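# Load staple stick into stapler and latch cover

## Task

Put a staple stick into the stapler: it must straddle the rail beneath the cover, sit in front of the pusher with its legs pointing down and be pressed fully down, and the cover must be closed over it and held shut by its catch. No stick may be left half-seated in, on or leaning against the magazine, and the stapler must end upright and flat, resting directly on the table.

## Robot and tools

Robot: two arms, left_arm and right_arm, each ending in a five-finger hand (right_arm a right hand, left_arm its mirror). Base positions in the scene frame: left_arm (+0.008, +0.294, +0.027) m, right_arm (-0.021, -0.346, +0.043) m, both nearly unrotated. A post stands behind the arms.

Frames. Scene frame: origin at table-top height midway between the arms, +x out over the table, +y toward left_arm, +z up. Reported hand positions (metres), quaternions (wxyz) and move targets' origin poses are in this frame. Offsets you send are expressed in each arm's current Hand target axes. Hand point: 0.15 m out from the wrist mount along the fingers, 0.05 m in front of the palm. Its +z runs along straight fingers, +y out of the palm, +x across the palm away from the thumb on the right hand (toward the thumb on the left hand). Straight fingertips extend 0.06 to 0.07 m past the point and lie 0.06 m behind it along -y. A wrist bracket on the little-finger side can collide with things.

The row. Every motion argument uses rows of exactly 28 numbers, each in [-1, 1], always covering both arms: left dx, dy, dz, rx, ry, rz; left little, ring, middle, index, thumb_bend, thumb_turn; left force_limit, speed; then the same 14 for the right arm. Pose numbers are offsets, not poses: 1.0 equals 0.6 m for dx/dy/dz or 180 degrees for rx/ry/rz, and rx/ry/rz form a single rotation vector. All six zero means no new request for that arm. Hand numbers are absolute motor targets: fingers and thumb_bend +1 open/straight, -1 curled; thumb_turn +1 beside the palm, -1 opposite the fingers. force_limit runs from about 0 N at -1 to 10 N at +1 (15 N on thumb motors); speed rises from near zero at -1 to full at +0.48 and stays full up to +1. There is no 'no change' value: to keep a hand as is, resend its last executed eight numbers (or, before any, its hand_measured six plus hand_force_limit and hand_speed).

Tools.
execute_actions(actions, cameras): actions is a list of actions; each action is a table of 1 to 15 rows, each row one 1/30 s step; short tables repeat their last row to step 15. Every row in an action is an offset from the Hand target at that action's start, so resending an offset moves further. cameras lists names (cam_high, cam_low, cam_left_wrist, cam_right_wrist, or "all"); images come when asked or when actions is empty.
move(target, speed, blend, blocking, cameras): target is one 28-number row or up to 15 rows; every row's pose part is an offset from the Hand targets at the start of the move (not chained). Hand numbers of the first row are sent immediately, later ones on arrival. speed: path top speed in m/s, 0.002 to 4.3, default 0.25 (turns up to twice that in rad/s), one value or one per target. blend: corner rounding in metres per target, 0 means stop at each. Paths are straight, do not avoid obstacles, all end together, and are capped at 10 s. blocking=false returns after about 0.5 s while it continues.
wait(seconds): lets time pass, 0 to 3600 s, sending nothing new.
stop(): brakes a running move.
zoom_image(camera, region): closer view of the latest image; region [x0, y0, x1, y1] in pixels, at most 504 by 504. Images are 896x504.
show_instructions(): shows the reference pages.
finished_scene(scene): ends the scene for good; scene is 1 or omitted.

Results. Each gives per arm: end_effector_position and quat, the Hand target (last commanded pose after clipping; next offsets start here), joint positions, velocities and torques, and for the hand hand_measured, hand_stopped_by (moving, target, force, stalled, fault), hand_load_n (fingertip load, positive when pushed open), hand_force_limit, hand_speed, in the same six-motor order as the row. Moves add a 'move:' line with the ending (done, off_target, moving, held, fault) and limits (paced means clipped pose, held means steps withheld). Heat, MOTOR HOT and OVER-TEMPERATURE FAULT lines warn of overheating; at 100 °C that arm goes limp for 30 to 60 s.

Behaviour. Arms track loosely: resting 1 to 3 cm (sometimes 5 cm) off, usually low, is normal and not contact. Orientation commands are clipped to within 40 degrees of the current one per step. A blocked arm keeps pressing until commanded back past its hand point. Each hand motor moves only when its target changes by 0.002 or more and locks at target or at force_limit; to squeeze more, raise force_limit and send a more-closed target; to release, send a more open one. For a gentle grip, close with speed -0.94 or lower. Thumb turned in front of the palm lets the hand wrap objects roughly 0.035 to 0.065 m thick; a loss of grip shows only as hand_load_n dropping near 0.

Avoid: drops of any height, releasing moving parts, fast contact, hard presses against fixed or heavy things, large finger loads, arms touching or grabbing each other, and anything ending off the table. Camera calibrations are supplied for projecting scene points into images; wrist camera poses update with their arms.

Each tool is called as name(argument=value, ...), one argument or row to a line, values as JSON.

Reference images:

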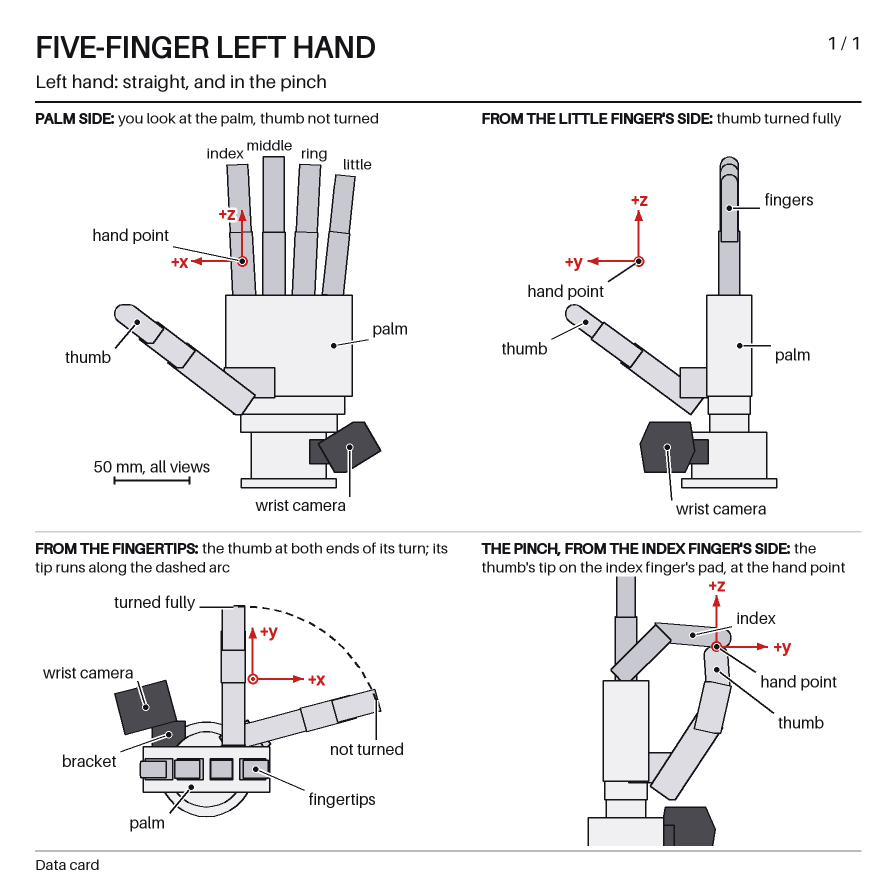

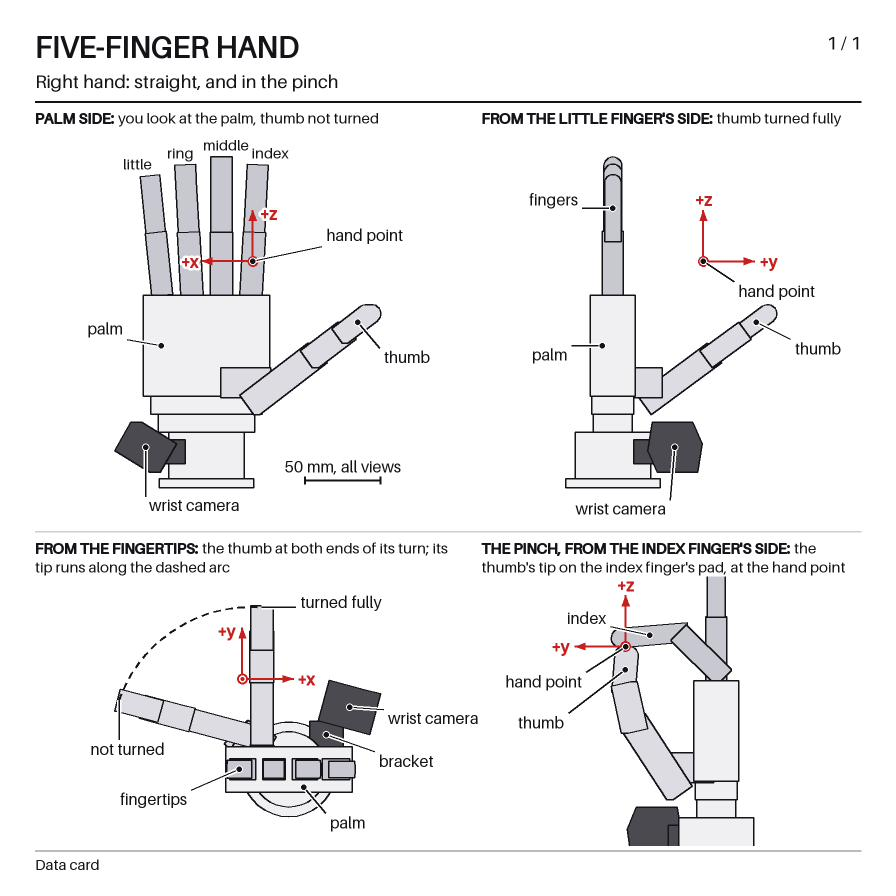

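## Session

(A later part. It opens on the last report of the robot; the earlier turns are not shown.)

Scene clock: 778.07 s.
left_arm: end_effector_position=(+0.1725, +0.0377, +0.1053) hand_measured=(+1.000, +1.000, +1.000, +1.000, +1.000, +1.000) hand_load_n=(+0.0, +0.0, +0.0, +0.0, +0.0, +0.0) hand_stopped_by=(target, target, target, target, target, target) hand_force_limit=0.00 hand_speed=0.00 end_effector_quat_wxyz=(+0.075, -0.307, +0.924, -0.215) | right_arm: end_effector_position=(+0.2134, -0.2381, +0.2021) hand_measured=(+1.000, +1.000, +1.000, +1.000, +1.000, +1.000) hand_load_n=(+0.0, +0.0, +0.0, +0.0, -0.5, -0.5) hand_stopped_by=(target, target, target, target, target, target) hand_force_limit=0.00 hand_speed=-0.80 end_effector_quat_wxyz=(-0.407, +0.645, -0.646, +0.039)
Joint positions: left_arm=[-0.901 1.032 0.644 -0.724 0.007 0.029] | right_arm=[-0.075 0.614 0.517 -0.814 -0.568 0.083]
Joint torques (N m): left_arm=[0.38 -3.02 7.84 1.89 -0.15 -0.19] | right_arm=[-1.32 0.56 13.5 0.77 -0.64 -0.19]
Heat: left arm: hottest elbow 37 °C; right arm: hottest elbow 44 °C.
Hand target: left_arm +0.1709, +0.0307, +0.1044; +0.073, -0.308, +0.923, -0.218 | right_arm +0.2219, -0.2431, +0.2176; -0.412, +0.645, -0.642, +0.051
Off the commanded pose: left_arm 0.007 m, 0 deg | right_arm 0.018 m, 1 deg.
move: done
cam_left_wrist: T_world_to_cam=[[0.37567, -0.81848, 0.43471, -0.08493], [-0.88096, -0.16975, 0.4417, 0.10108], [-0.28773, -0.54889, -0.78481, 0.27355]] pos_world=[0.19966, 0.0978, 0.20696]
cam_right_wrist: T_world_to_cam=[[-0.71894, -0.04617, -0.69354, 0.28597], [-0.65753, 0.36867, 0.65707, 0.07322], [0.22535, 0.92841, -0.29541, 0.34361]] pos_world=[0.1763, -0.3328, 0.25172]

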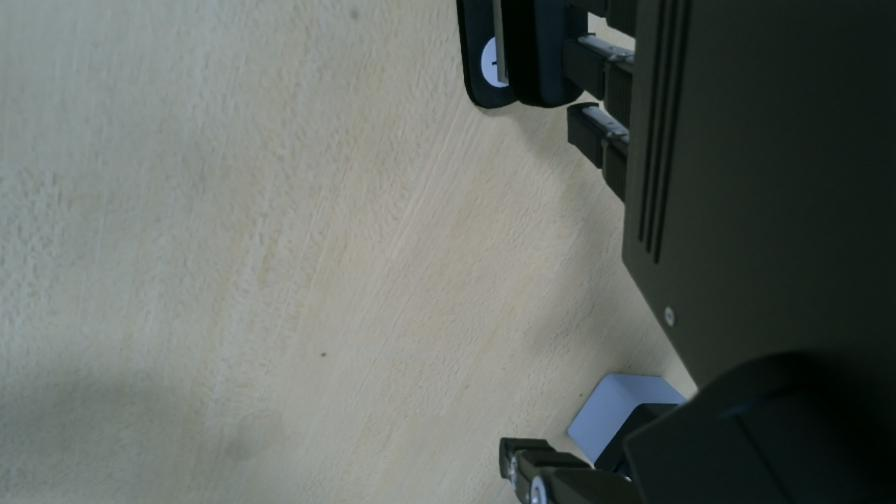

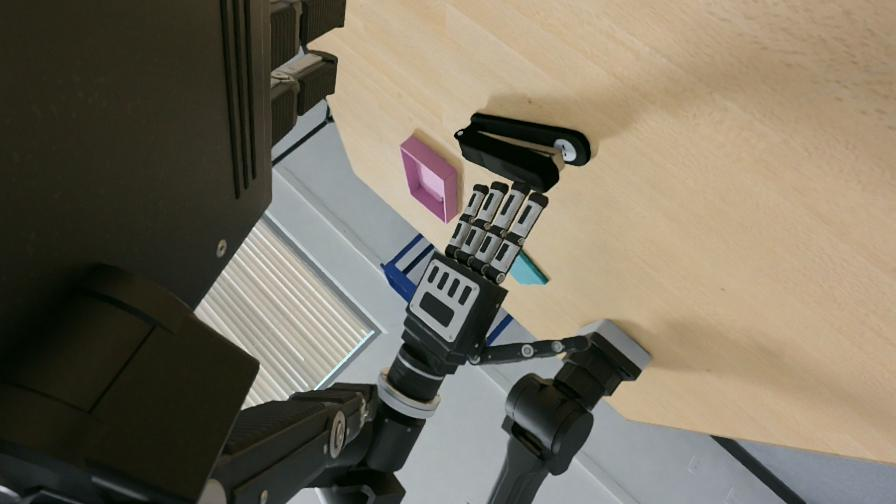

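move(
  target=[0.0,0.0187,0.0186,0,0,0,1,1,1,1,1,1,0,0,0,0,0,0,0,0,1,1,1,1,1,1,0,-0.8],
  speed=0.04,
)

move(
  target=[0.0,0.0261,0.0148,0,0,0,1,1,1,1,1,1,0,0,0,0,0,0,0,0,1,1,1,1,1,1,0,-0.8],
  speed=0.04,
  cameras=["cam_left_wrist","cam_right_wrist"],
)

Scene clock: 779.63 s.
left_arm: end_effector_position=(+0.1753, +0.0340, +0.0994) hand_measured=(+1.000, +1.000, +1.000, +1.000, +1.000, +1.000) hand_load_n=(+0.0, +0.0, +0.0, +0.0, +0.0, +0.0) hand_stopped_by=(target, target, target, target, target, target) hand_force_limit=0.00 hand_speed=0.00 end_effector_quat_wxyz=(+0.080, -0.307, +0.921, -0.228) | right_arm: end_effector_position=(+0.2134, -0.2381, +0.2021) hand_measured=(+1.000, +1.000, +1.000, +1.000, +1.000, +1.000) hand_load_n=(+0.0, +0.0, +0.0, -0.5, +0.0, +0.0) hand_stopped_by=(target, target, target, target, target, target) hand_force_limit=0.00 hand_speed=-0.80 end_effector_quat_wxyz=(-0.407, +0.645, -0.646, +0.039)
Joint positions: left_arm=[-0.901 1.032 0.621 -0.672 0.007 0.028] | right_arm=[-0.075 0.614 0.517 -0.814 -0.568 0.083]
Joint torques (N m): left_arm=[0.32 -2.78 6.5 1.55 -0.16 -0.19] | right_arm=[-1.32 0.44 13.48 0.77 -0.65 -0.19]
Heat: left arm: hottest elbow 37 °C; right arm: hottest elbow 44 °C.
Hand target: left_arm +0.1679, +0.0347, +0.0894; +0.073, -0.308, +0.923, -0.218 | right_arm +0.2219, -0.2431, +0.2176; -0.412, +0.645, -0.642, +0.051
Off the commanded pose: left_arm 0.013 m, 1 deg | right_arm 0.018 m, 1 deg.
move: off_target (left_arm)

Scene clock: 780.57 s.
left_arm: end_effector_position=(+0.1766, +0.0321, +0.0950) hand_measured=(+1.000, +1.000, +1.000, +1.000, +1.000, +1.000) hand_load_n=(+0.0, -0.5, +0.0, +0.0, +0.0, +0.0) hand_stopped_by=(target, target, target, target, target, target) hand_force_limit=0.00 hand_speed=0.00 end_effector_quat_wxyz=(+0.085, -0.306, +0.916, -0.246) | right_arm: end_effector_position=(+0.2134, -0.2381, +0.2021) hand_measured=(+1.000, +1.000, +1.000, +1.000, +1.000, +1.000) hand_load_n=(-0.5, +0.0, +0.0, +0.0, +0.0, -0.5) hand_stopped_by=(target, target, target, target, target, target) hand_force_limit=0.00 hand_speed=-0.80 end_effector_quat_wxyz=(-0.407, +0.645, -0.646, +0.039)
Joint positions: left_arm=[-0.901 1.017 0.591 -0.619 0.008 0.026] | right_arm=[-0.075 0.614 0.517 -0.814 -0.568 0.083]
Joint torques (N m): left_arm=[0.56 -1.9 5.18 0.95 -0.18 -0.12] | right_arm=[-1.38 0.73 13.46 0.84 -0.65 -0.19]
Heat: left arm: hottest elbow 37 °C; right arm: hottest elbow 45 °C.
Hand target: left_arm +0.1620, +0.0427, +0.0745; +0.073, -0.308, +0.923, -0.218 | right_arm +0.2219, -0.2431, +0.2176; -0.412, +0.645, -0.642, +0.051
Off the commanded pose: left_arm 0.027 m, 4 deg | right_arm 0.018 m, 1 deg.
move: off_target (left_arm)
cam_left_wrist: T_world_to_cam=[[0.35883, -0.79251, 0.49312, -0.08998], [-0.89795, -0.14888, 0.41415, 0.11328], [-0.2548, -0.59141, -0.76506, 0.2572]] pos_world=[0.19954, 0.09767, 0.19423]
cam_right_wrist: T_world_to_cam=[[-0.71894, -0.04617, -0.69354, 0.28597], [-0.65753, 0.36867, 0.65707, 0.07322], [0.22535, 0.92841, -0.29541, 0.34361]] pos_world=[0.1763, -0.3328, 0.25172]

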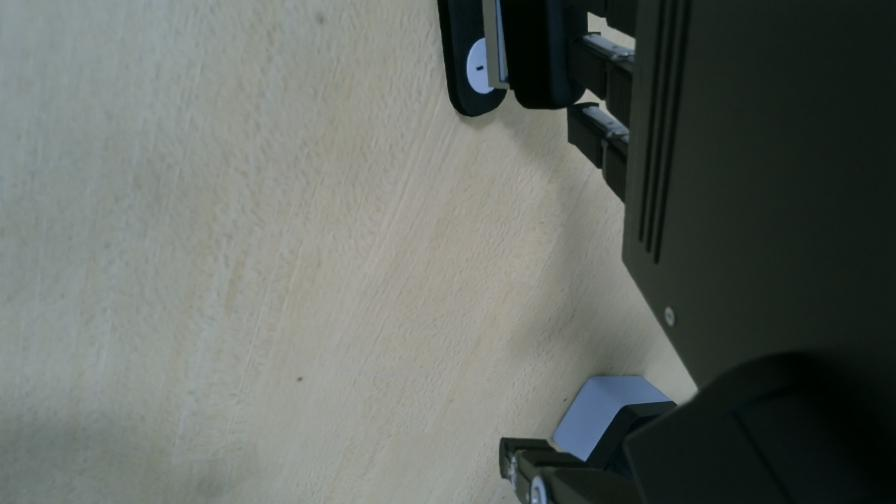

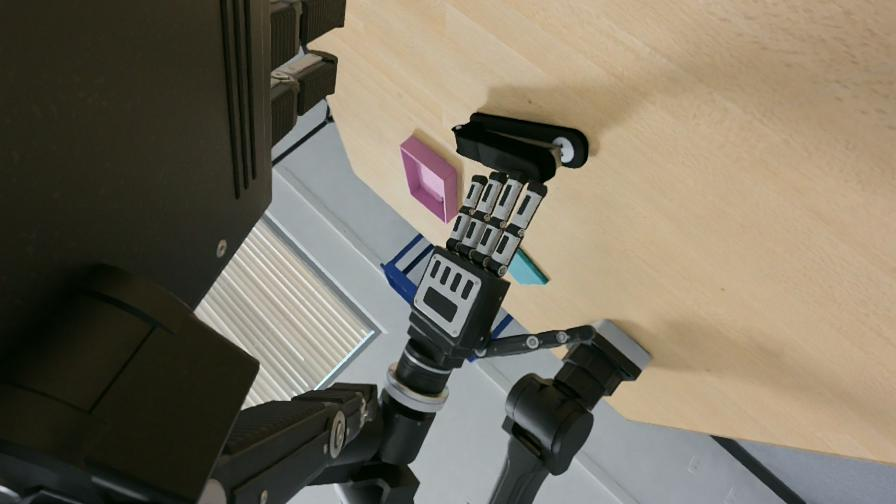

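zoom_image(
  camera="cam_right_wrist",
  region=[440, 100, 600, 260],
)

zoom_image(
  camera="cam_left_wrist",
  region=[430, 0, 630, 140],
)

Scaled by 3.150.

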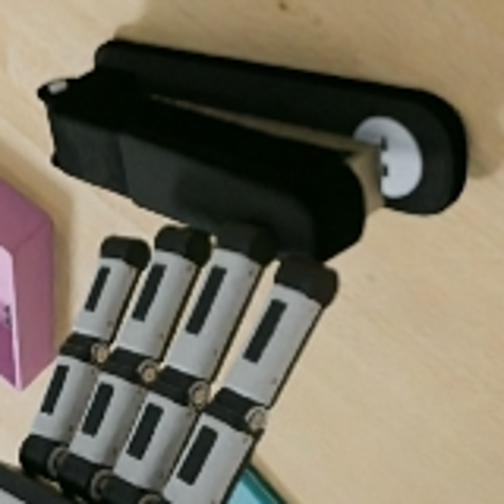

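Scaled by 2.520.

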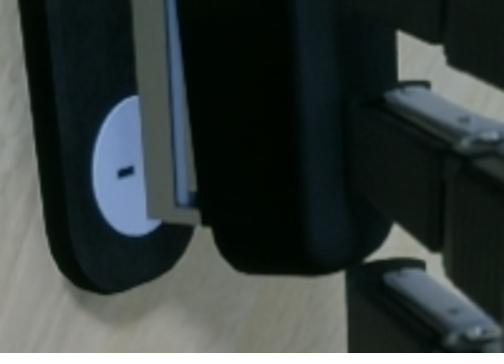

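move(
  target=[
    [0.0001,-0.0488,-0.0418,0,0,0,1,1,1,1,1,1,0,0,0,0,0,0,0,0,1,1,1,1,1,1,0,-0.8],
    [0.0001,-0.0383,-0.0470,0,0,0,1,1,1,1,1,1,0,0,0,0,0,0,0,0,1,1,1,1,1,1,0,-0.8],
  ],
  speed=0.05,
  cameras=["cam_left_wrist","cam_right_wrist"],
)

Scene clock: 783.10 s.
left_arm: end_effector_position=(+0.1686, +0.0423, +0.1009) hand_measured=(+1.000, +1.000, +1.000, +1.000, +1.000, +1.000) hand_load_n=(+0.0, +0.0, +0.0, +0.0, +0.0, +0.0) hand_stopped_by=(target, target, target, target, target, target) hand_force_limit=0.00 hand_speed=0.00 end_effector_quat_wxyz=(+0.074, -0.309, +0.924, -0.214) | right_arm: end_effector_position=(+0.2134, -0.2381, +0.2021) hand_measured=(+1.000, +1.000, +1.000, +1.000, +1.000, +1.000) hand_load_n=(+0.0, +0.0, +0.0, +0.0, +0.0, -0.5) hand_stopped_by=(target, target, target, target, target, target) hand_force_limit=0.00 hand_speed=-0.80 end_effector_quat_wxyz=(-0.407, +0.645, -0.646, +0.039)
Joint positions: left_arm=[-0.901 1.019 0.624 -0.719 0.007 0.025] | right_arm=[-0.075 0.614 0.517 -0.814 -0.568 0.083]
Joint torques (N m): left_arm=[0.38 -4.37 8.99 0.55 -0.12 -0.14] | right_arm=[-1.2 0.44 13.48 0.77 -0.63 -0.19]
Heat: left arm: hottest elbow 37 °C; right arm: hottest elbow 45 °C.
Hand target: left_arm +0.1666, +0.0364, +0.1099; +0.073, -0.308, +0.923, -0.218 | right_arm +0.2219, -0.2431, +0.2176; -0.412, +0.645, -0.642, +0.051
Off the commanded pose: left_arm 0.011 m, 1 deg | right_arm 0.018 m, 1 deg.
move: off_target (left_arm)
cam_left_wrist: T_world_to_cam=[[0.37972, -0.81752, 0.43299, -0.07833], [-0.87922, -0.17336, 0.44375, 0.09998], [-0.28771, -0.54919, -0.78461, 0.27149]] pos_world=[0.19576, 0.1024, 0.20256]
cam_right_wrist: T_world_to_cam=[[-0.71894, -0.04617, -0.69354, 0.28597], [-0.65753, 0.36867, 0.65707, 0.07322], [0.22535, 0.92841, -0.29541, 0.34361]] pos_world=[0.1763, -0.3328, 0.25172]

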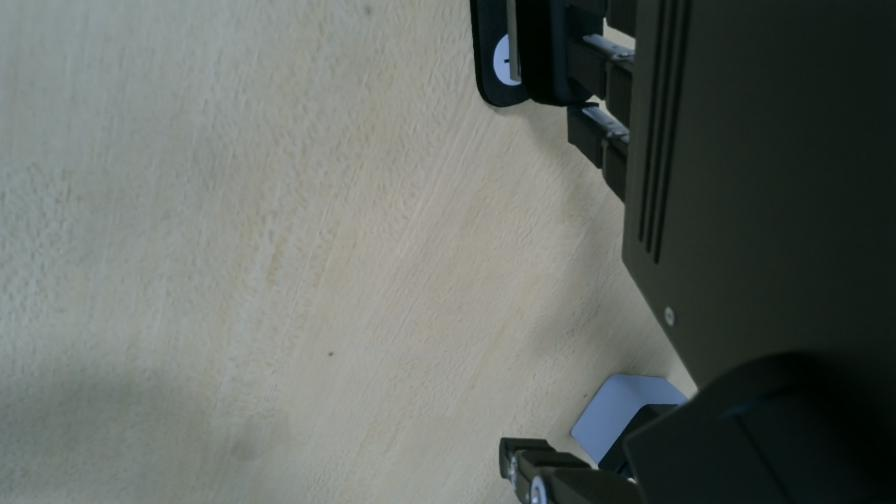

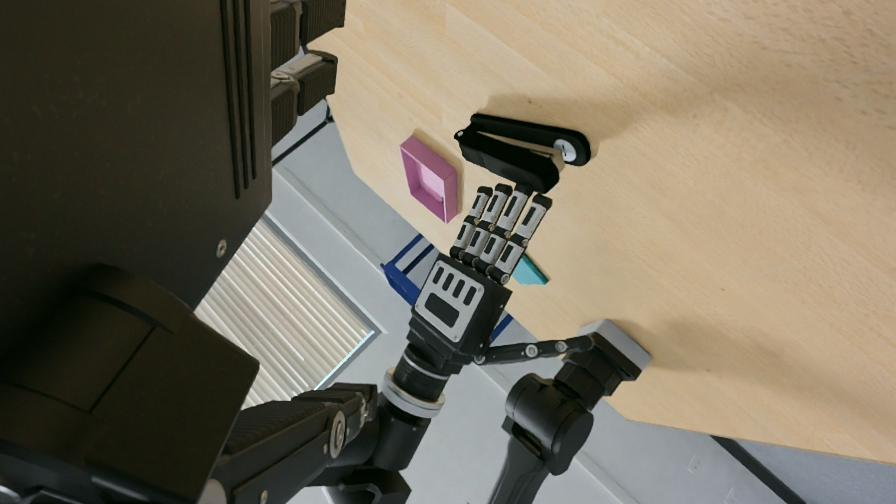

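zoom_image(
  camera="cam_right_wrist",
  region=[440, 100, 600, 260],
)

zoom_image(
  camera="cam_left_wrist",
  region=[450, 0, 650, 140],
)

Scaled by 3.150.

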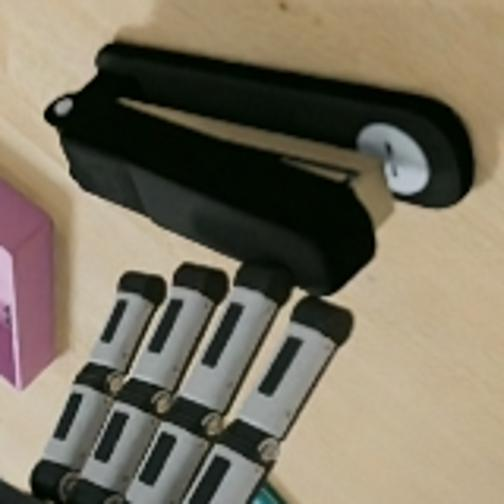

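Scaled by 2.520.

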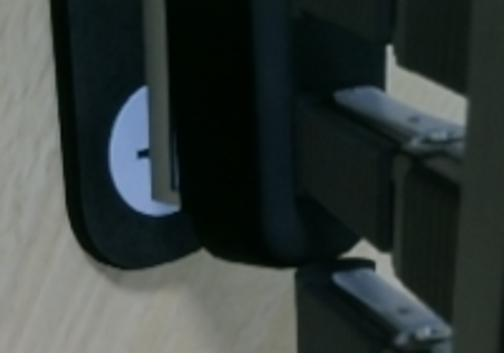

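move(
  target=[0.0,0.0187,0.0186,0,0,0,1,1,1,1,1,1,0,0,0,0,0,0,0,0,1,1,1,1,1,1,0,-0.8],
  speed=0.04,
)

move(
  target=[0.0,0.0261,0.0148,0,0,0,1,1,1,1,1,1,0,0,0,0,0,0,0,0,1,1,1,1,1,1,0,-0.8],
  speed=0.04,
  cameras=["cam_left_wrist","cam_right_wrist"],
)

Scene clock: 784.40 s.
left_arm: end_effector_position=(+0.1693, +0.0415, +0.0996) hand_measured=(+1.000, +1.000, +1.000, +1.000, +1.000, +1.000) hand_load_n=(+0.0, -0.5, +0.0, +0.0, +0.0, +0.0) hand_stopped_by=(target, target, target, target, target, target) hand_force_limit=0.00 hand_speed=0.00 end_effector_quat_wxyz=(+0.076, -0.309, +0.922, -0.219) | right_arm: end_effector_position=(+0.2134, -0.2381, +0.2021) hand_measured=(+1.000, +1.000, +1.000, +1.000, +1.000, +1.000) hand_load_n=(+0.0, +0.0, +0.0, +0.0, +0.0, -0.5) hand_stopped_by=(target, target, target, target, target, target) hand_force_limit=0.00 hand_speed=-0.80 end_effector_quat_wxyz=(-0.407, +0.645, -0.646, +0.039)
Joint positions: left_arm=[-0.901 1.015 0.615 -0.703 0.006 0.025] | right_arm=[-0.075 0.614 0.517 -0.814 -0.568 0.083]
Joint torques (N m): left_arm=[0.32 -3.55 6.71 1.76 -0.13 -0.16] | right_arm=[-1.26 0.67 13.46 0.8 -0.64 -0.18]
Heat: left arm: hottest elbow 37 °C; right arm: hottest elbow 45 °C.
Hand target: left_arm +0.1636, +0.0404, +0.0950; +0.073, -0.308, +0.923, -0.218 | right_arm +0.2219, -0.2431, +0.2176; -0.412, +0.645, -0.642, +0.051
Off the commanded pose: left_arm 0.007 m, 0 deg | right_arm 0.018 m, 1 deg.
move: done

Scene clock: 785.30 s.
left_arm: end_effector_position=(+0.1683, +0.0427, +0.0954) hand_measured=(+1.000, +1.000, +1.000, +1.000, +1.000, +1.000) hand_load_n=(+0.0, +0.0, +0.0, +0.0, +0.0, +0.0) hand_stopped_by=(target, target, target, target, target, target) hand_force_limit=0.00 hand_speed=0.00 end_effector_quat_wxyz=(+0.082, -0.307, +0.918, -0.235) | right_arm: end_effector_position=(+0.2134, -0.2381, +0.2021) hand_measured=(+1.000, +1.000, +1.000, +1.000, +1.000, +1.000) hand_load_n=(+0.0, +0.0, +0.0, +0.0, +0.0, +0.0) hand_stopped_by=(target, target, target, target, target, target) hand_force_limit=0.00 hand_speed=-0.80 end_effector_quat_wxyz=(-0.407, +0.645, -0.646, +0.039)
Joint positions: left_arm=[-0.901 0.987 0.58 -0.66 0.006 0.025] | right_arm=[-0.075 0.614 0.517 -0.814 -0.568 0.083]
Joint torques (N m): left_arm=[0.73 -2.08 5.71 1.47 -0.15 -0.15] | right_arm=[-1.2 0.5 13.48 0.81 -0.64 -0.17]
Heat: left arm: hottest elbow 37 °C; right arm: hottest elbow 45 °C.
Hand target: left_arm +0.1577, +0.0484, +0.0801; +0.073, -0.308, +0.923, -0.218 | right_arm +0.2219, -0.2431, +0.2176; -0.412, +0.645, -0.642, +0.051
Off the commanded pose: left_arm 0.020 m, 2 deg | right_arm 0.018 m, 1 deg.
move: off_target (left_arm)
cam_left_wrist: T_world_to_cam=[[0.36625, -0.80064, 0.47418, -0.07786], [-0.89218, -0.15737, 0.42339, 0.10576], [-0.26436, -0.57811, -0.77194, 0.2634]] pos_world=[0.19251, 0.10658, 0.19548]
cam_right_wrist: T_world_to_cam=[[-0.71894, -0.04617, -0.69354, 0.28597], [-0.65753, 0.36867, 0.65707, 0.07322], [0.22535, 0.92841, -0.29541, 0.34361]] pos_world=[0.1763, -0.3328, 0.25172]

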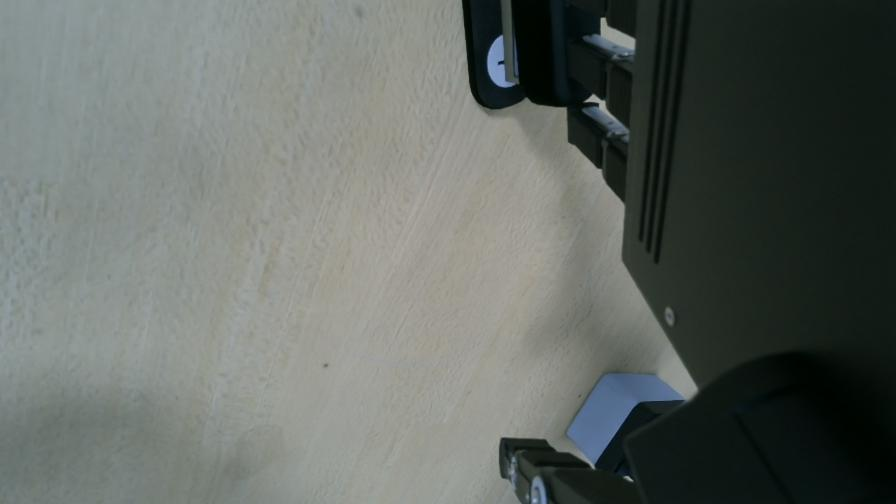

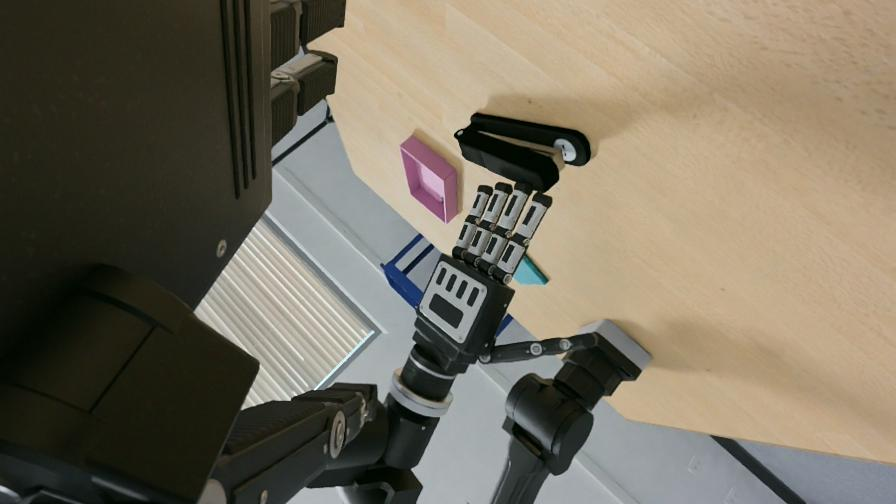

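move(
  target=[0.0,0.0261,0.0148,0,0,0,1,1,1,1,1,1,0,0,0,0,0,0,0,0,1,1,1,1,1,1,0,-0.8],
  speed=0.04,
)

move(
  target=[0.0,0.0261,0.0148,0,0,0,1,1,1,1,1,1,0,0,0,0,0,0,0,0,1,1,1,1,1,1,0,-0.8],
  speed=0.04,
  cameras=["cam_left_wrist","cam_right_wrist"],
)

Scene clock: 786.47 s.
left_arm: end_effector_position=(+0.1673, +0.0440, +0.0907) hand_measured=(+1.000, +1.000, +1.000, +1.000, +1.000, +1.000) hand_load_n=(+0.0, +0.0, +0.0, +0.0, +0.0, +0.0) hand_stopped_by=(target, target, target, target, target, target) hand_force_limit=0.00 hand_speed=0.00 end_effector_quat_wxyz=(+0.088, -0.306, +0.914, -0.251) | right_arm: end_effector_position=(+0.2134, -0.2381, +0.2021) hand_measured=(+1.000, +1.000, +1.000, +1.000, +1.000, +1.000) hand_load_n=(+0.0, +0.0, +0.0, +0.0, +0.0, +0.0) hand_stopped_by=(target, target, target, target, target, target) hand_force_limit=0.00 hand_speed=-0.80 end_effector_quat_wxyz=(-0.407, +0.645, -0.646, +0.039)
Joint positions: left_arm=[-0.901 0.961 0.544 -0.616 0.006 0.025] | right_arm=[-0.075 0.614 0.517 -0.814 -0.568 0.083]
Joint torques (N m): left_arm=[0.91 -0.56 4.82 1.07 -0.11 -0.13] | right_arm=[-1.2 0.5 13.5 0.83 -0.65 -0.18]
Heat: left arm: hottest elbow 37 °C; right arm: hottest elbow 45 °C.
Hand target: left_arm +0.1516, +0.0565, +0.0651; +0.073, -0.308, +0.923, -0.218 | right_arm +0.2219, -0.2431, +0.2176; -0.412, +0.645, -0.642, +0.051
Off the commanded pose: left_arm 0.032 m, 4 deg | right_arm 0.018 m, 1 deg.
move: off_target (left_arm)

Scene clock: 787.40 s.
left_arm: end_effector_position=(+0.1670, +0.0444, +0.0861) hand_measured=(+1.000, +1.000, +1.000, +1.000, +1.000, +1.000) hand_load_n=(+0.0, +0.0, +0.0, +0.0, +0.0, +0.0) hand_stopped_by=(target, target, target, target, target, target) hand_force_limit=0.00 hand_speed=0.00 end_effector_quat_wxyz=(+0.094, -0.304, +0.910, -0.267) | right_arm: end_effector_position=(+0.2134, -0.2381, +0.2021) hand_measured=(+1.000, +1.000, +1.000, +1.000, +1.000, +1.000) hand_load_n=(+0.0, +0.0, +0.0, +0.0, +0.0, +0.0) hand_stopped_by=(target, target, target, target, target, target) hand_force_limit=0.00 hand_speed=-0.80 end_effector_quat_wxyz=(-0.407, +0.645, -0.646, +0.039)
Joint positions: left_arm=[-0.901 0.939 0.51 -0.569 0.006 0.025] | right_arm=[-0.075 0.614 0.517 -0.814 -0.568 0.083]
Joint torques (N m): left_arm=[0.85 0.38 3.85 0.5 -0.11 -0.11] | right_arm=[-1.49 0.56 13.46 0.76 -0.62 -0.17]
Heat: left arm: hottest elbow 37 °C; right arm: hottest elbow 45 °C.
Hand target: left_arm +0.1455, +0.0646, +0.0501; +0.073, -0.308, +0.923, -0.218 | right_arm +0.2219, -0.2431, +0.2176; -0.412, +0.645, -0.642, +0.051
Off the commanded pose: left_arm 0.046 m, 6 deg | right_arm 0.018 m, 1 deg.
move: off_target (left_arm)
cam_left_wrist: T_world_to_cam=[[0.34459, -0.77346, 0.53199, -0.07425], [-0.90975, -0.13537, 0.39247, 0.11346], [-0.23155, -0.61922, -0.7503, 0.25131]] pos_world=[0.18699, 0.11355, 0.18353]
cam_right_wrist: T_world_to_cam=[[-0.71894, -0.04617, -0.69354, 0.28597], [-0.65753, 0.36867, 0.65707, 0.07322], [0.22535, 0.92841, -0.29541, 0.34361]] pos_world=[0.1763, -0.3328, 0.25172]

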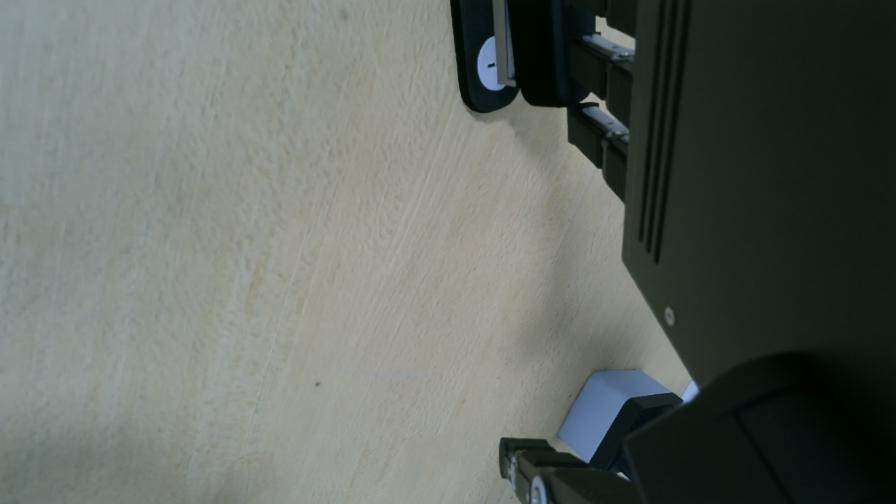

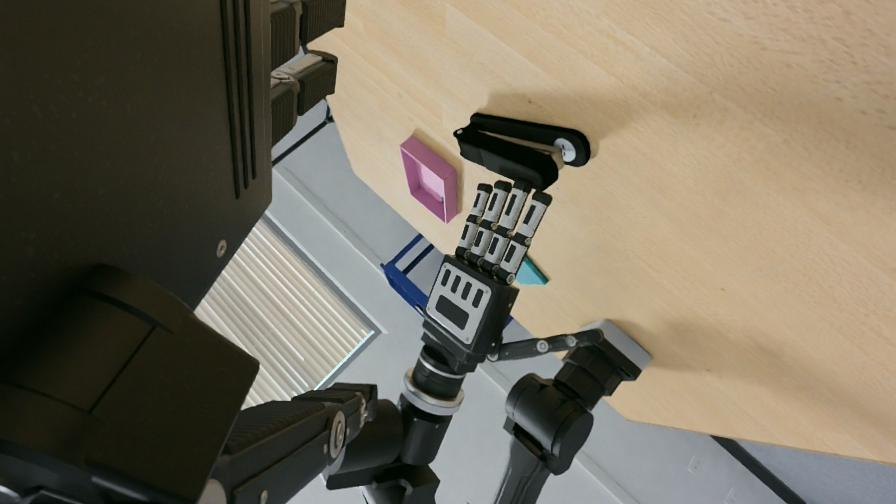

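zoom_image(
  camera="cam_right_wrist",
  region=[440, 100, 600, 260],
)

zoom_image(
  camera="cam_left_wrist",
  region=[430, 0, 630, 140],
)

Scaled by 3.150.

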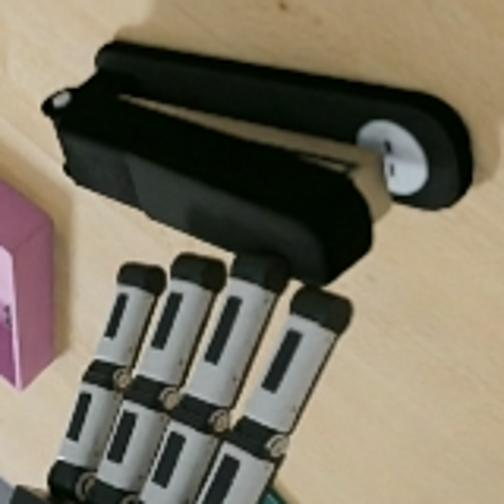

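Scaled by 2.520.

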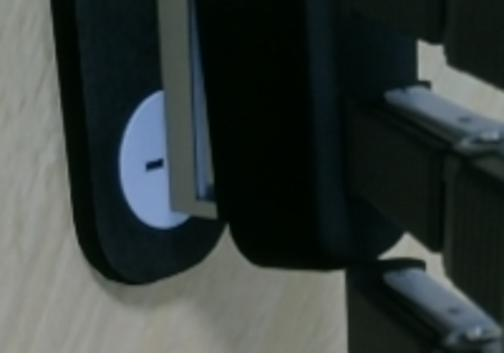

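move(
  target=[0.0,0.0348,0.0197,0,0,0,1,1,1,1,1,1,0,0,0,0,0,0,0,0,1,1,1,1,1,1,0,-0.8],
  speed=0.05,
)

move(
  target=[0.0,0.0348,0.0197,0,0,0,1,1,1,1,1,1,0,0,0,0,0,0,0,0,1,1,1,1,1,1,0,-0.8],
  speed=0.05,
  cameras=["cam_left_wrist","cam_right_wrist"],
)

Scene clock: 789.13 s.
left_arm: end_effector_position=(+0.1665, +0.0450, +0.0806) hand_measured=(+1.000, +1.000, +1.000, +1.000, +1.000, +1.000) hand_load_n=(+0.0, +0.0, +0.5, +0.0, +0.0, +0.0) hand_stopped_by=(target, target, target, target, target, target) hand_force_limit=0.00 hand_speed=0.00 end_effector_quat_wxyz=(+0.101, -0.302, +0.903, -0.287) | right_arm: end_effector_position=(+0.2134, -0.2381, +0.2021) hand_measured=(+1.000, +1.000, +1.000, +1.000, +1.000, +1.000) hand_load_n=(+0.0, +0.0, +0.0, +0.0, -0.5, +0.0) hand_stopped_by=(target, target, target, target, target, target) hand_force_limit=0.00 hand_speed=-0.80 end_effector_quat_wxyz=(-0.407, +0.645, -0.646, +0.039)
Joint positions: left_arm=[-0.901 0.91 0.467 -0.51 0.006 0.025] | right_arm=[-0.075 0.614 0.517 -0.814 -0.568 0.083]
Joint torques (N m): left_arm=[0.79 1.73 2.63 0.01 -0.09 -0.08] | right_arm=[-1.2 0.85 13.5 0.8 -0.63 -0.18]
Heat: left arm: hottest elbow 37 °C; right arm: hottest elbow 45 °C.
Hand target: left_arm +0.1376, +0.0752, +0.0303; +0.073, -0.308, +0.923, -0.218 | right_arm +0.2219, -0.2431, +0.2176; -0.412, +0.645, -0.642, +0.051
Off the commanded pose: left_arm 0.066 m, 9 deg | right_arm 0.018 m, 1 deg.
move: off_target (left_arm)

Scene clock: 790.13 s.
left_arm: end_effector_position=(+0.1660, +0.0452, +0.0751) hand_measured=(+1.000, +1.000, +1.000, +1.000, +1.000, +1.000) hand_load_n=(-0.5, +0.0, +0.5, +0.0, +0.0, +0.0) hand_stopped_by=(target, target, target, target, target, target) hand_force_limit=0.00 hand_speed=0.00 end_effector_quat_wxyz=(+0.107, -0.301, +0.897, -0.307) | right_arm: end_effector_position=(+0.2134, -0.2381, +0.2021) hand_measured=(+1.000, +1.000, +1.000, +1.000, +1.000, +1.000) hand_load_n=(+0.0, +0.0, +0.0, +0.0, +0.0, +0.0) hand_stopped_by=(target, target, target, target, target, target) hand_force_limit=0.00 hand_speed=-0.80 end_effector_quat_wxyz=(-0.407, +0.645, -0.646, +0.039)
Joint positions: left_arm=[-0.901 0.883 0.424 -0.449 0.007 0.022] | right_arm=[-0.075 0.614 0.517 -0.814 -0.568 0.083]
Joint torques (N m): left_arm=[1.08 3.02 1.42 -0.66 -0.08 -0.07] | right_arm=[-1.26 0.67 13.46 0.79 -0.63 -0.17]
Heat: left arm: hottest elbow 37 °C; right arm: hottest elbow 45 °C.
Hand target: left_arm +0.1294, +0.0860, +0.0102; +0.073, -0.308, +0.923, -0.218 | right_arm +0.2219, -0.2431, +0.2176; -0.412, +0.645, -0.642, +0.051
Off the commanded pose: left_arm 0.085 m, 11 deg | right_arm 0.018 m, 1 deg.
move: off_target (left_arm)
cam_left_wrist: T_world_to_cam=[[0.31535, -0.73242, 0.60342, -0.06976], [-0.92957, -0.11048, 0.3517, 0.12211], [-0.19093, -0.67183, -0.71567, 0.23636]] pos_world=[0.18063, 0.12119, 0.16831]
cam_right_wrist: T_world_to_cam=[[-0.71894, -0.04617, -0.69354, 0.28597], [-0.65753, 0.36867, 0.65707, 0.07322], [0.22535, 0.92841, -0.29541, 0.34361]] pos_world=[0.1763, -0.3328, 0.25172]

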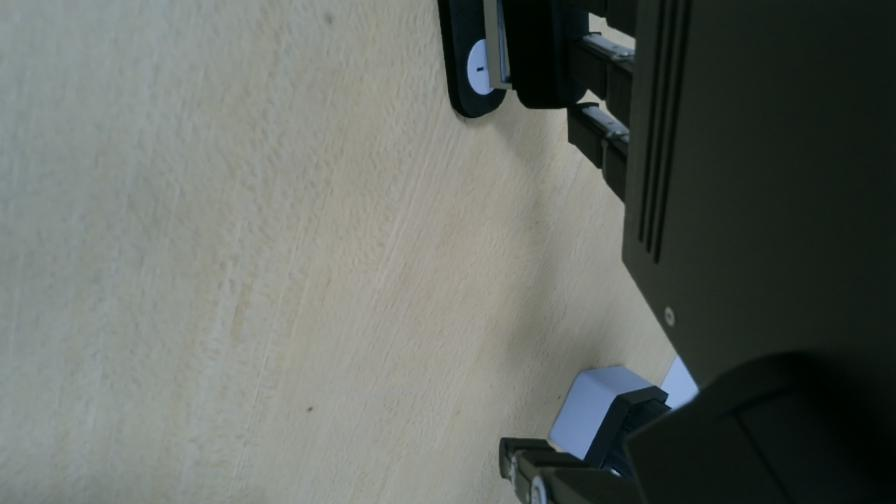

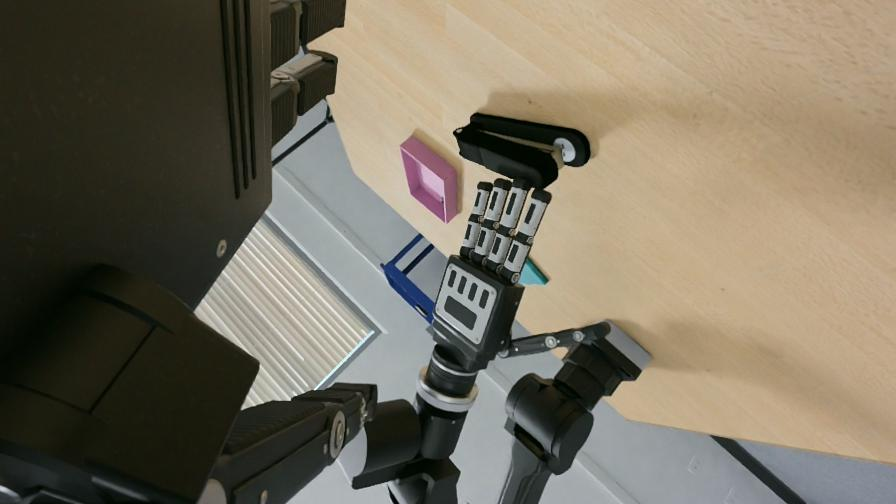

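zoom_image(
  camera="cam_right_wrist",
  region=[440, 100, 600, 260],
)

zoom_image(
  camera="cam_left_wrist",
  region=[430, 0, 630, 140],
)

Scaled by 3.150.

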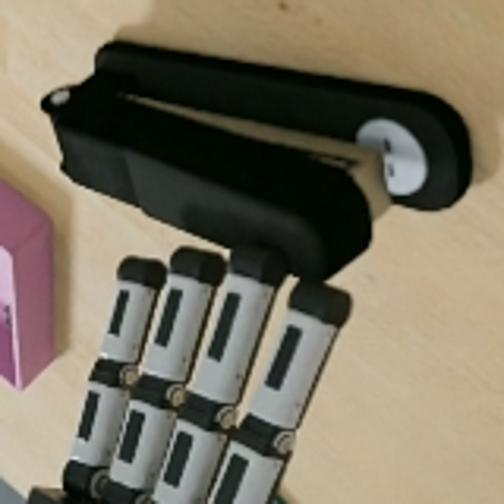

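Scaled by 2.520.

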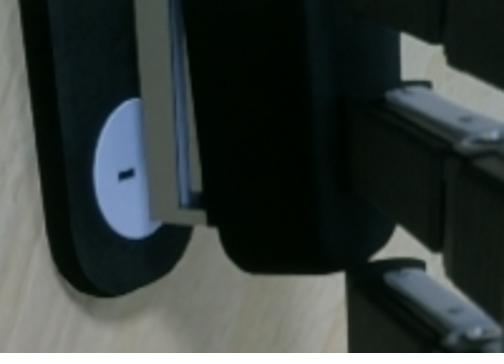

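move(
  target=[
    [-0.0040,-0.1671,-0.1023,0,0,0,1,1,1,1,1,1,0,0,0,0,0,0,0,0,1,1,1,1,1,1,0,-0.8],
    [-0.0040,-0.1672,-0.1954,0,0,0,1,1,1,1,1,1,0,0,0,0,0,0,0,0,1,1,1,1,1,1,0,-0.8],
  ],
  speed=0.06,
  blend=0.005,
  cameras=["cam_left_wrist","cam_right_wrist"],
)

Scene clock: 802.47 s.
left_arm: end_effector_position=(+0.1469, +0.0688, +0.1390) hand_measured=(+1.000, +1.000, +1.000, +1.000, +1.000, +1.000) hand_load_n=(+0.0, +0.0, +0.0, -0.5, +0.0, +0.0) hand_stopped_by=(target, target, target, target, target, target) hand_force_limit=0.00 hand_speed=0.00 end_effector_quat_wxyz=(+0.067, -0.312, +0.927, -0.196) | right_arm: end_effector_position=(+0.2134, -0.2381, +0.2021) hand_measured=(+1.000, +1.000, +1.000, +1.000, +1.000, +1.000) hand_load_n=(+0.0, -0.5, +0.0, +0.0, +0.0, +0.0) hand_stopped_by=(target, target, target, target, target, target) hand_force_limit=0.00 hand_speed=-0.80 end_effector_quat_wxyz=(-0.407, +0.645, -0.646, +0.039)
Joint positions: left_arm=[-0.901 0.895 0.666 -0.925 0.008 0.022] | right_arm=[-0.075 0.614 0.517 -0.814 -0.568 0.083]
Joint torques (N m): left_arm=[1.44 -3.66 10.96 0.91 0 -0.04] | right_arm=[-1.26 0.73 13.44 0.83 -0.64 -0.18]
Heat: left arm: hottest elbow 36 °C; right arm: hottest elbow 46 °C.
Hand target: left_arm +0.1537, +0.0575, +0.1600; +0.073, -0.308, +0.923, -0.218 | right_arm +0.2219, -0.2431, +0.2176; -0.412, +0.645, -0.642, +0.051
Off the commanded pose: left_arm 0.025 m, 3 deg | right_arm 0.018 m, 1 deg.
move: off_target (left_arm)
cam_left_wrist: T_world_to_cam=[[0.39219, -0.82896, 0.39876, -0.06123], [-0.86691, -0.1881, 0.46161, 0.06533], [-0.30765, -0.52672, -0.79241, 0.31215]] pos_world=[0.17668, 0.12595, 0.24161]
cam_right_wrist: T_world_to_cam=[[-0.71894, -0.04617, -0.69354, 0.28597], [-0.65753, 0.36867, 0.65707, 0.07322], [0.22535, 0.92841, -0.29541, 0.34361]] pos_world=[0.1763, -0.3328, 0.25172]

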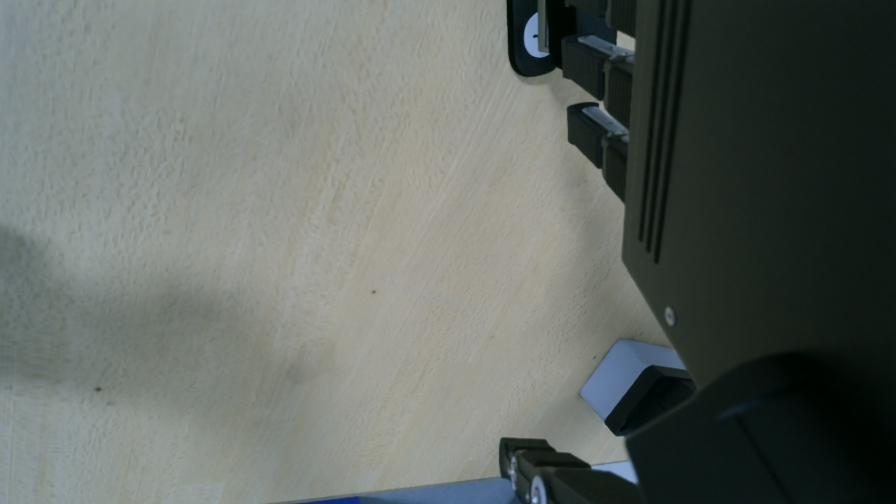

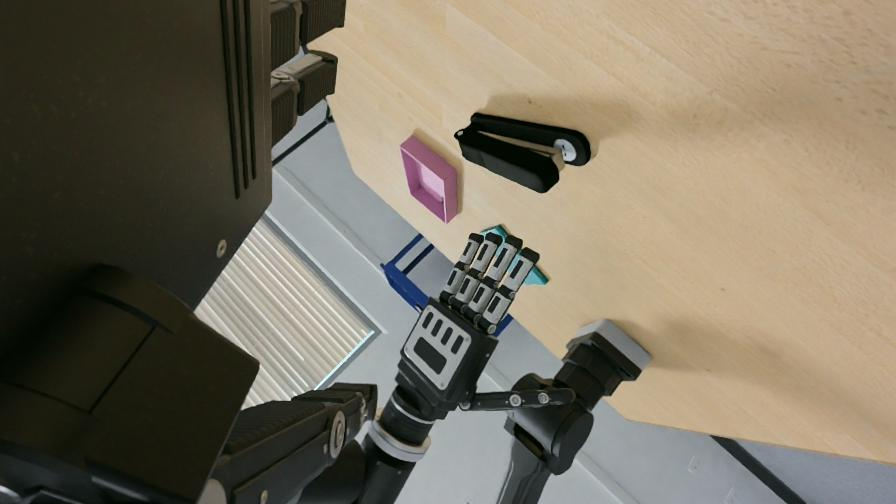

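move(
  target=[0,0,0,0,0,0,1,1,1,1,1,1,0,0,-0.0462,0.0187,0.1878,-0.1617,-0.1510,-0.4252,-0.8,-0.8,-0.8,1,1,1,0,0],
  speed=0.25,
  cameras=["cam_left_wrist","cam_right_wrist","cam_high"],
)

Scene clock: 808.43 s.
left_arm: end_effector_position=(+0.1468, +0.0689, +0.1390) hand_measured=(+1.000, +1.000, +1.000, +1.000, +1.000, +1.000) hand_load_n=(+0.0, +0.0, +0.0, +0.0, +0.0, +0.0) hand_stopped_by=(target, target, target, target, target, target) hand_force_limit=0.00 hand_speed=0.00 end_effector_quat_wxyz=(+0.067, -0.312, +0.927, -0.196) | right_arm: end_effector_position=(+0.2663, -0.1716, +0.1438) hand_measured=(-0.800, -0.800, -0.800, +1.000, +1.000, +1.000) hand_load_n=(+0.0, +0.0, +0.0, +0.0, +0.0, +0.0) hand_stopped_by=(target, target, target, target, target, target) hand_force_limit=0.00 hand_speed=0.00 end_effector_quat_wxyz=(-0.260, +0.965, -0.014, -0.003)
Joint positions: left_arm=[-0.901 0.895 0.666 -0.925 0.008 0.022] | right_arm=[0.423 1.267 0.888 -0.978 -0.485 -1.107]
Joint torques (N m): left_arm=[1.2 -3.55 11.04 0.92 -0.01 -0.03] | right_arm=[1.32 -6.42 11.73 -0.1 -0.37 -0.22]
Heat: left arm: hottest elbow 37 °C; right arm: hottest elbow 46 °C.
Hand target: left_arm +0.1537, +0.0575, +0.1599; +0.073, -0.308, +0.923, -0.218 | right_arm +0.2752, -0.1647, +0.1499; -0.259, +0.966, +0.000, +0.000
Off the commanded pose: left_arm 0.025 m, 3 deg | right_arm 0.013 m, 2 deg.
move: off_target (right_arm)
cam_left_wrist: T_world_to_cam=[[0.39222, -0.82913, 0.39839, -0.061], [-0.86683, -0.1882, 0.46173, 0.06537], [-0.30785, -0.52643, -0.79252, 0.31215]] pos_world=[0.17669, 0.12605, 0.24151]
cam_right_wrist: T_world_to_cam=[[0.2242, -0.82944, -0.51163, -0.12503], [-0.74463, -0.48448, 0.45913, 0.02715], [-0.6287, 0.27804, -0.72625, 0.43062]] pos_world=[0.31898, -0.21028, 0.2363]
Images, in order (width x height): cam_high 896x504, cam_left_wrist 896x504, cam_right_wrist 896x504.

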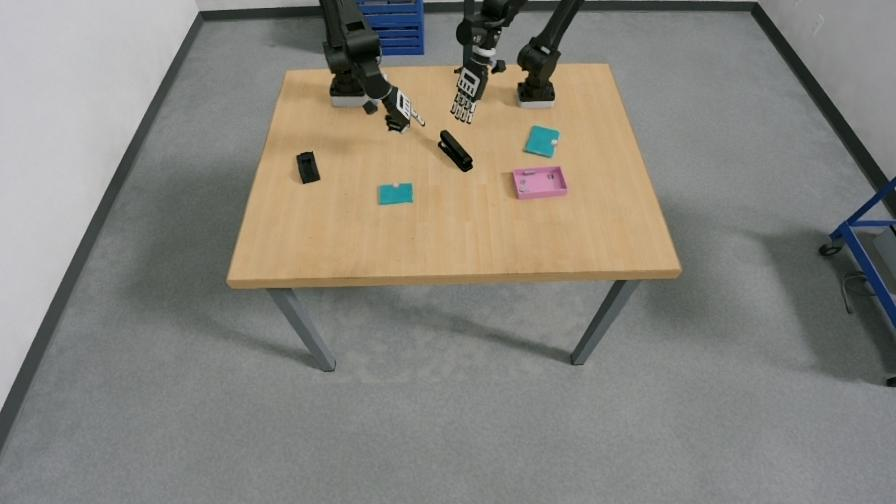

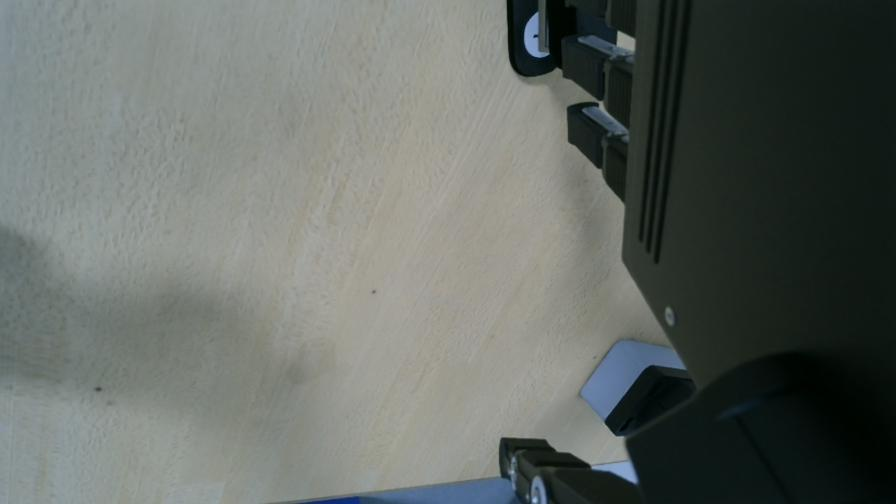

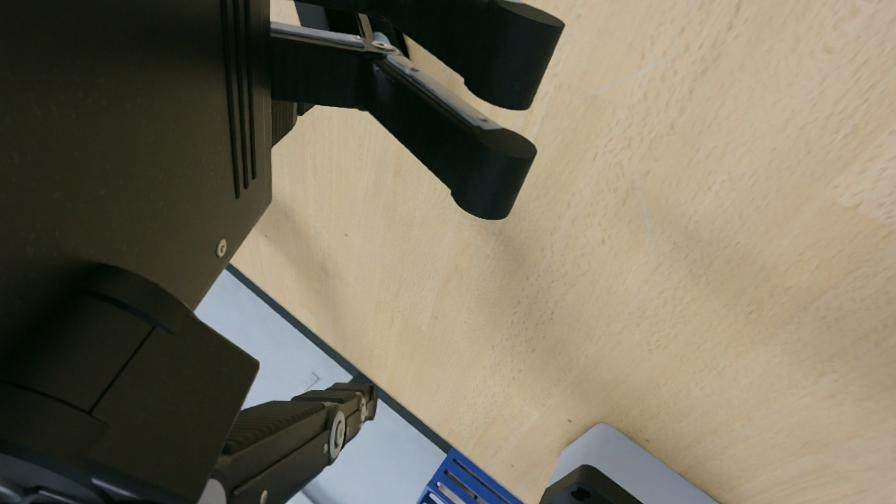

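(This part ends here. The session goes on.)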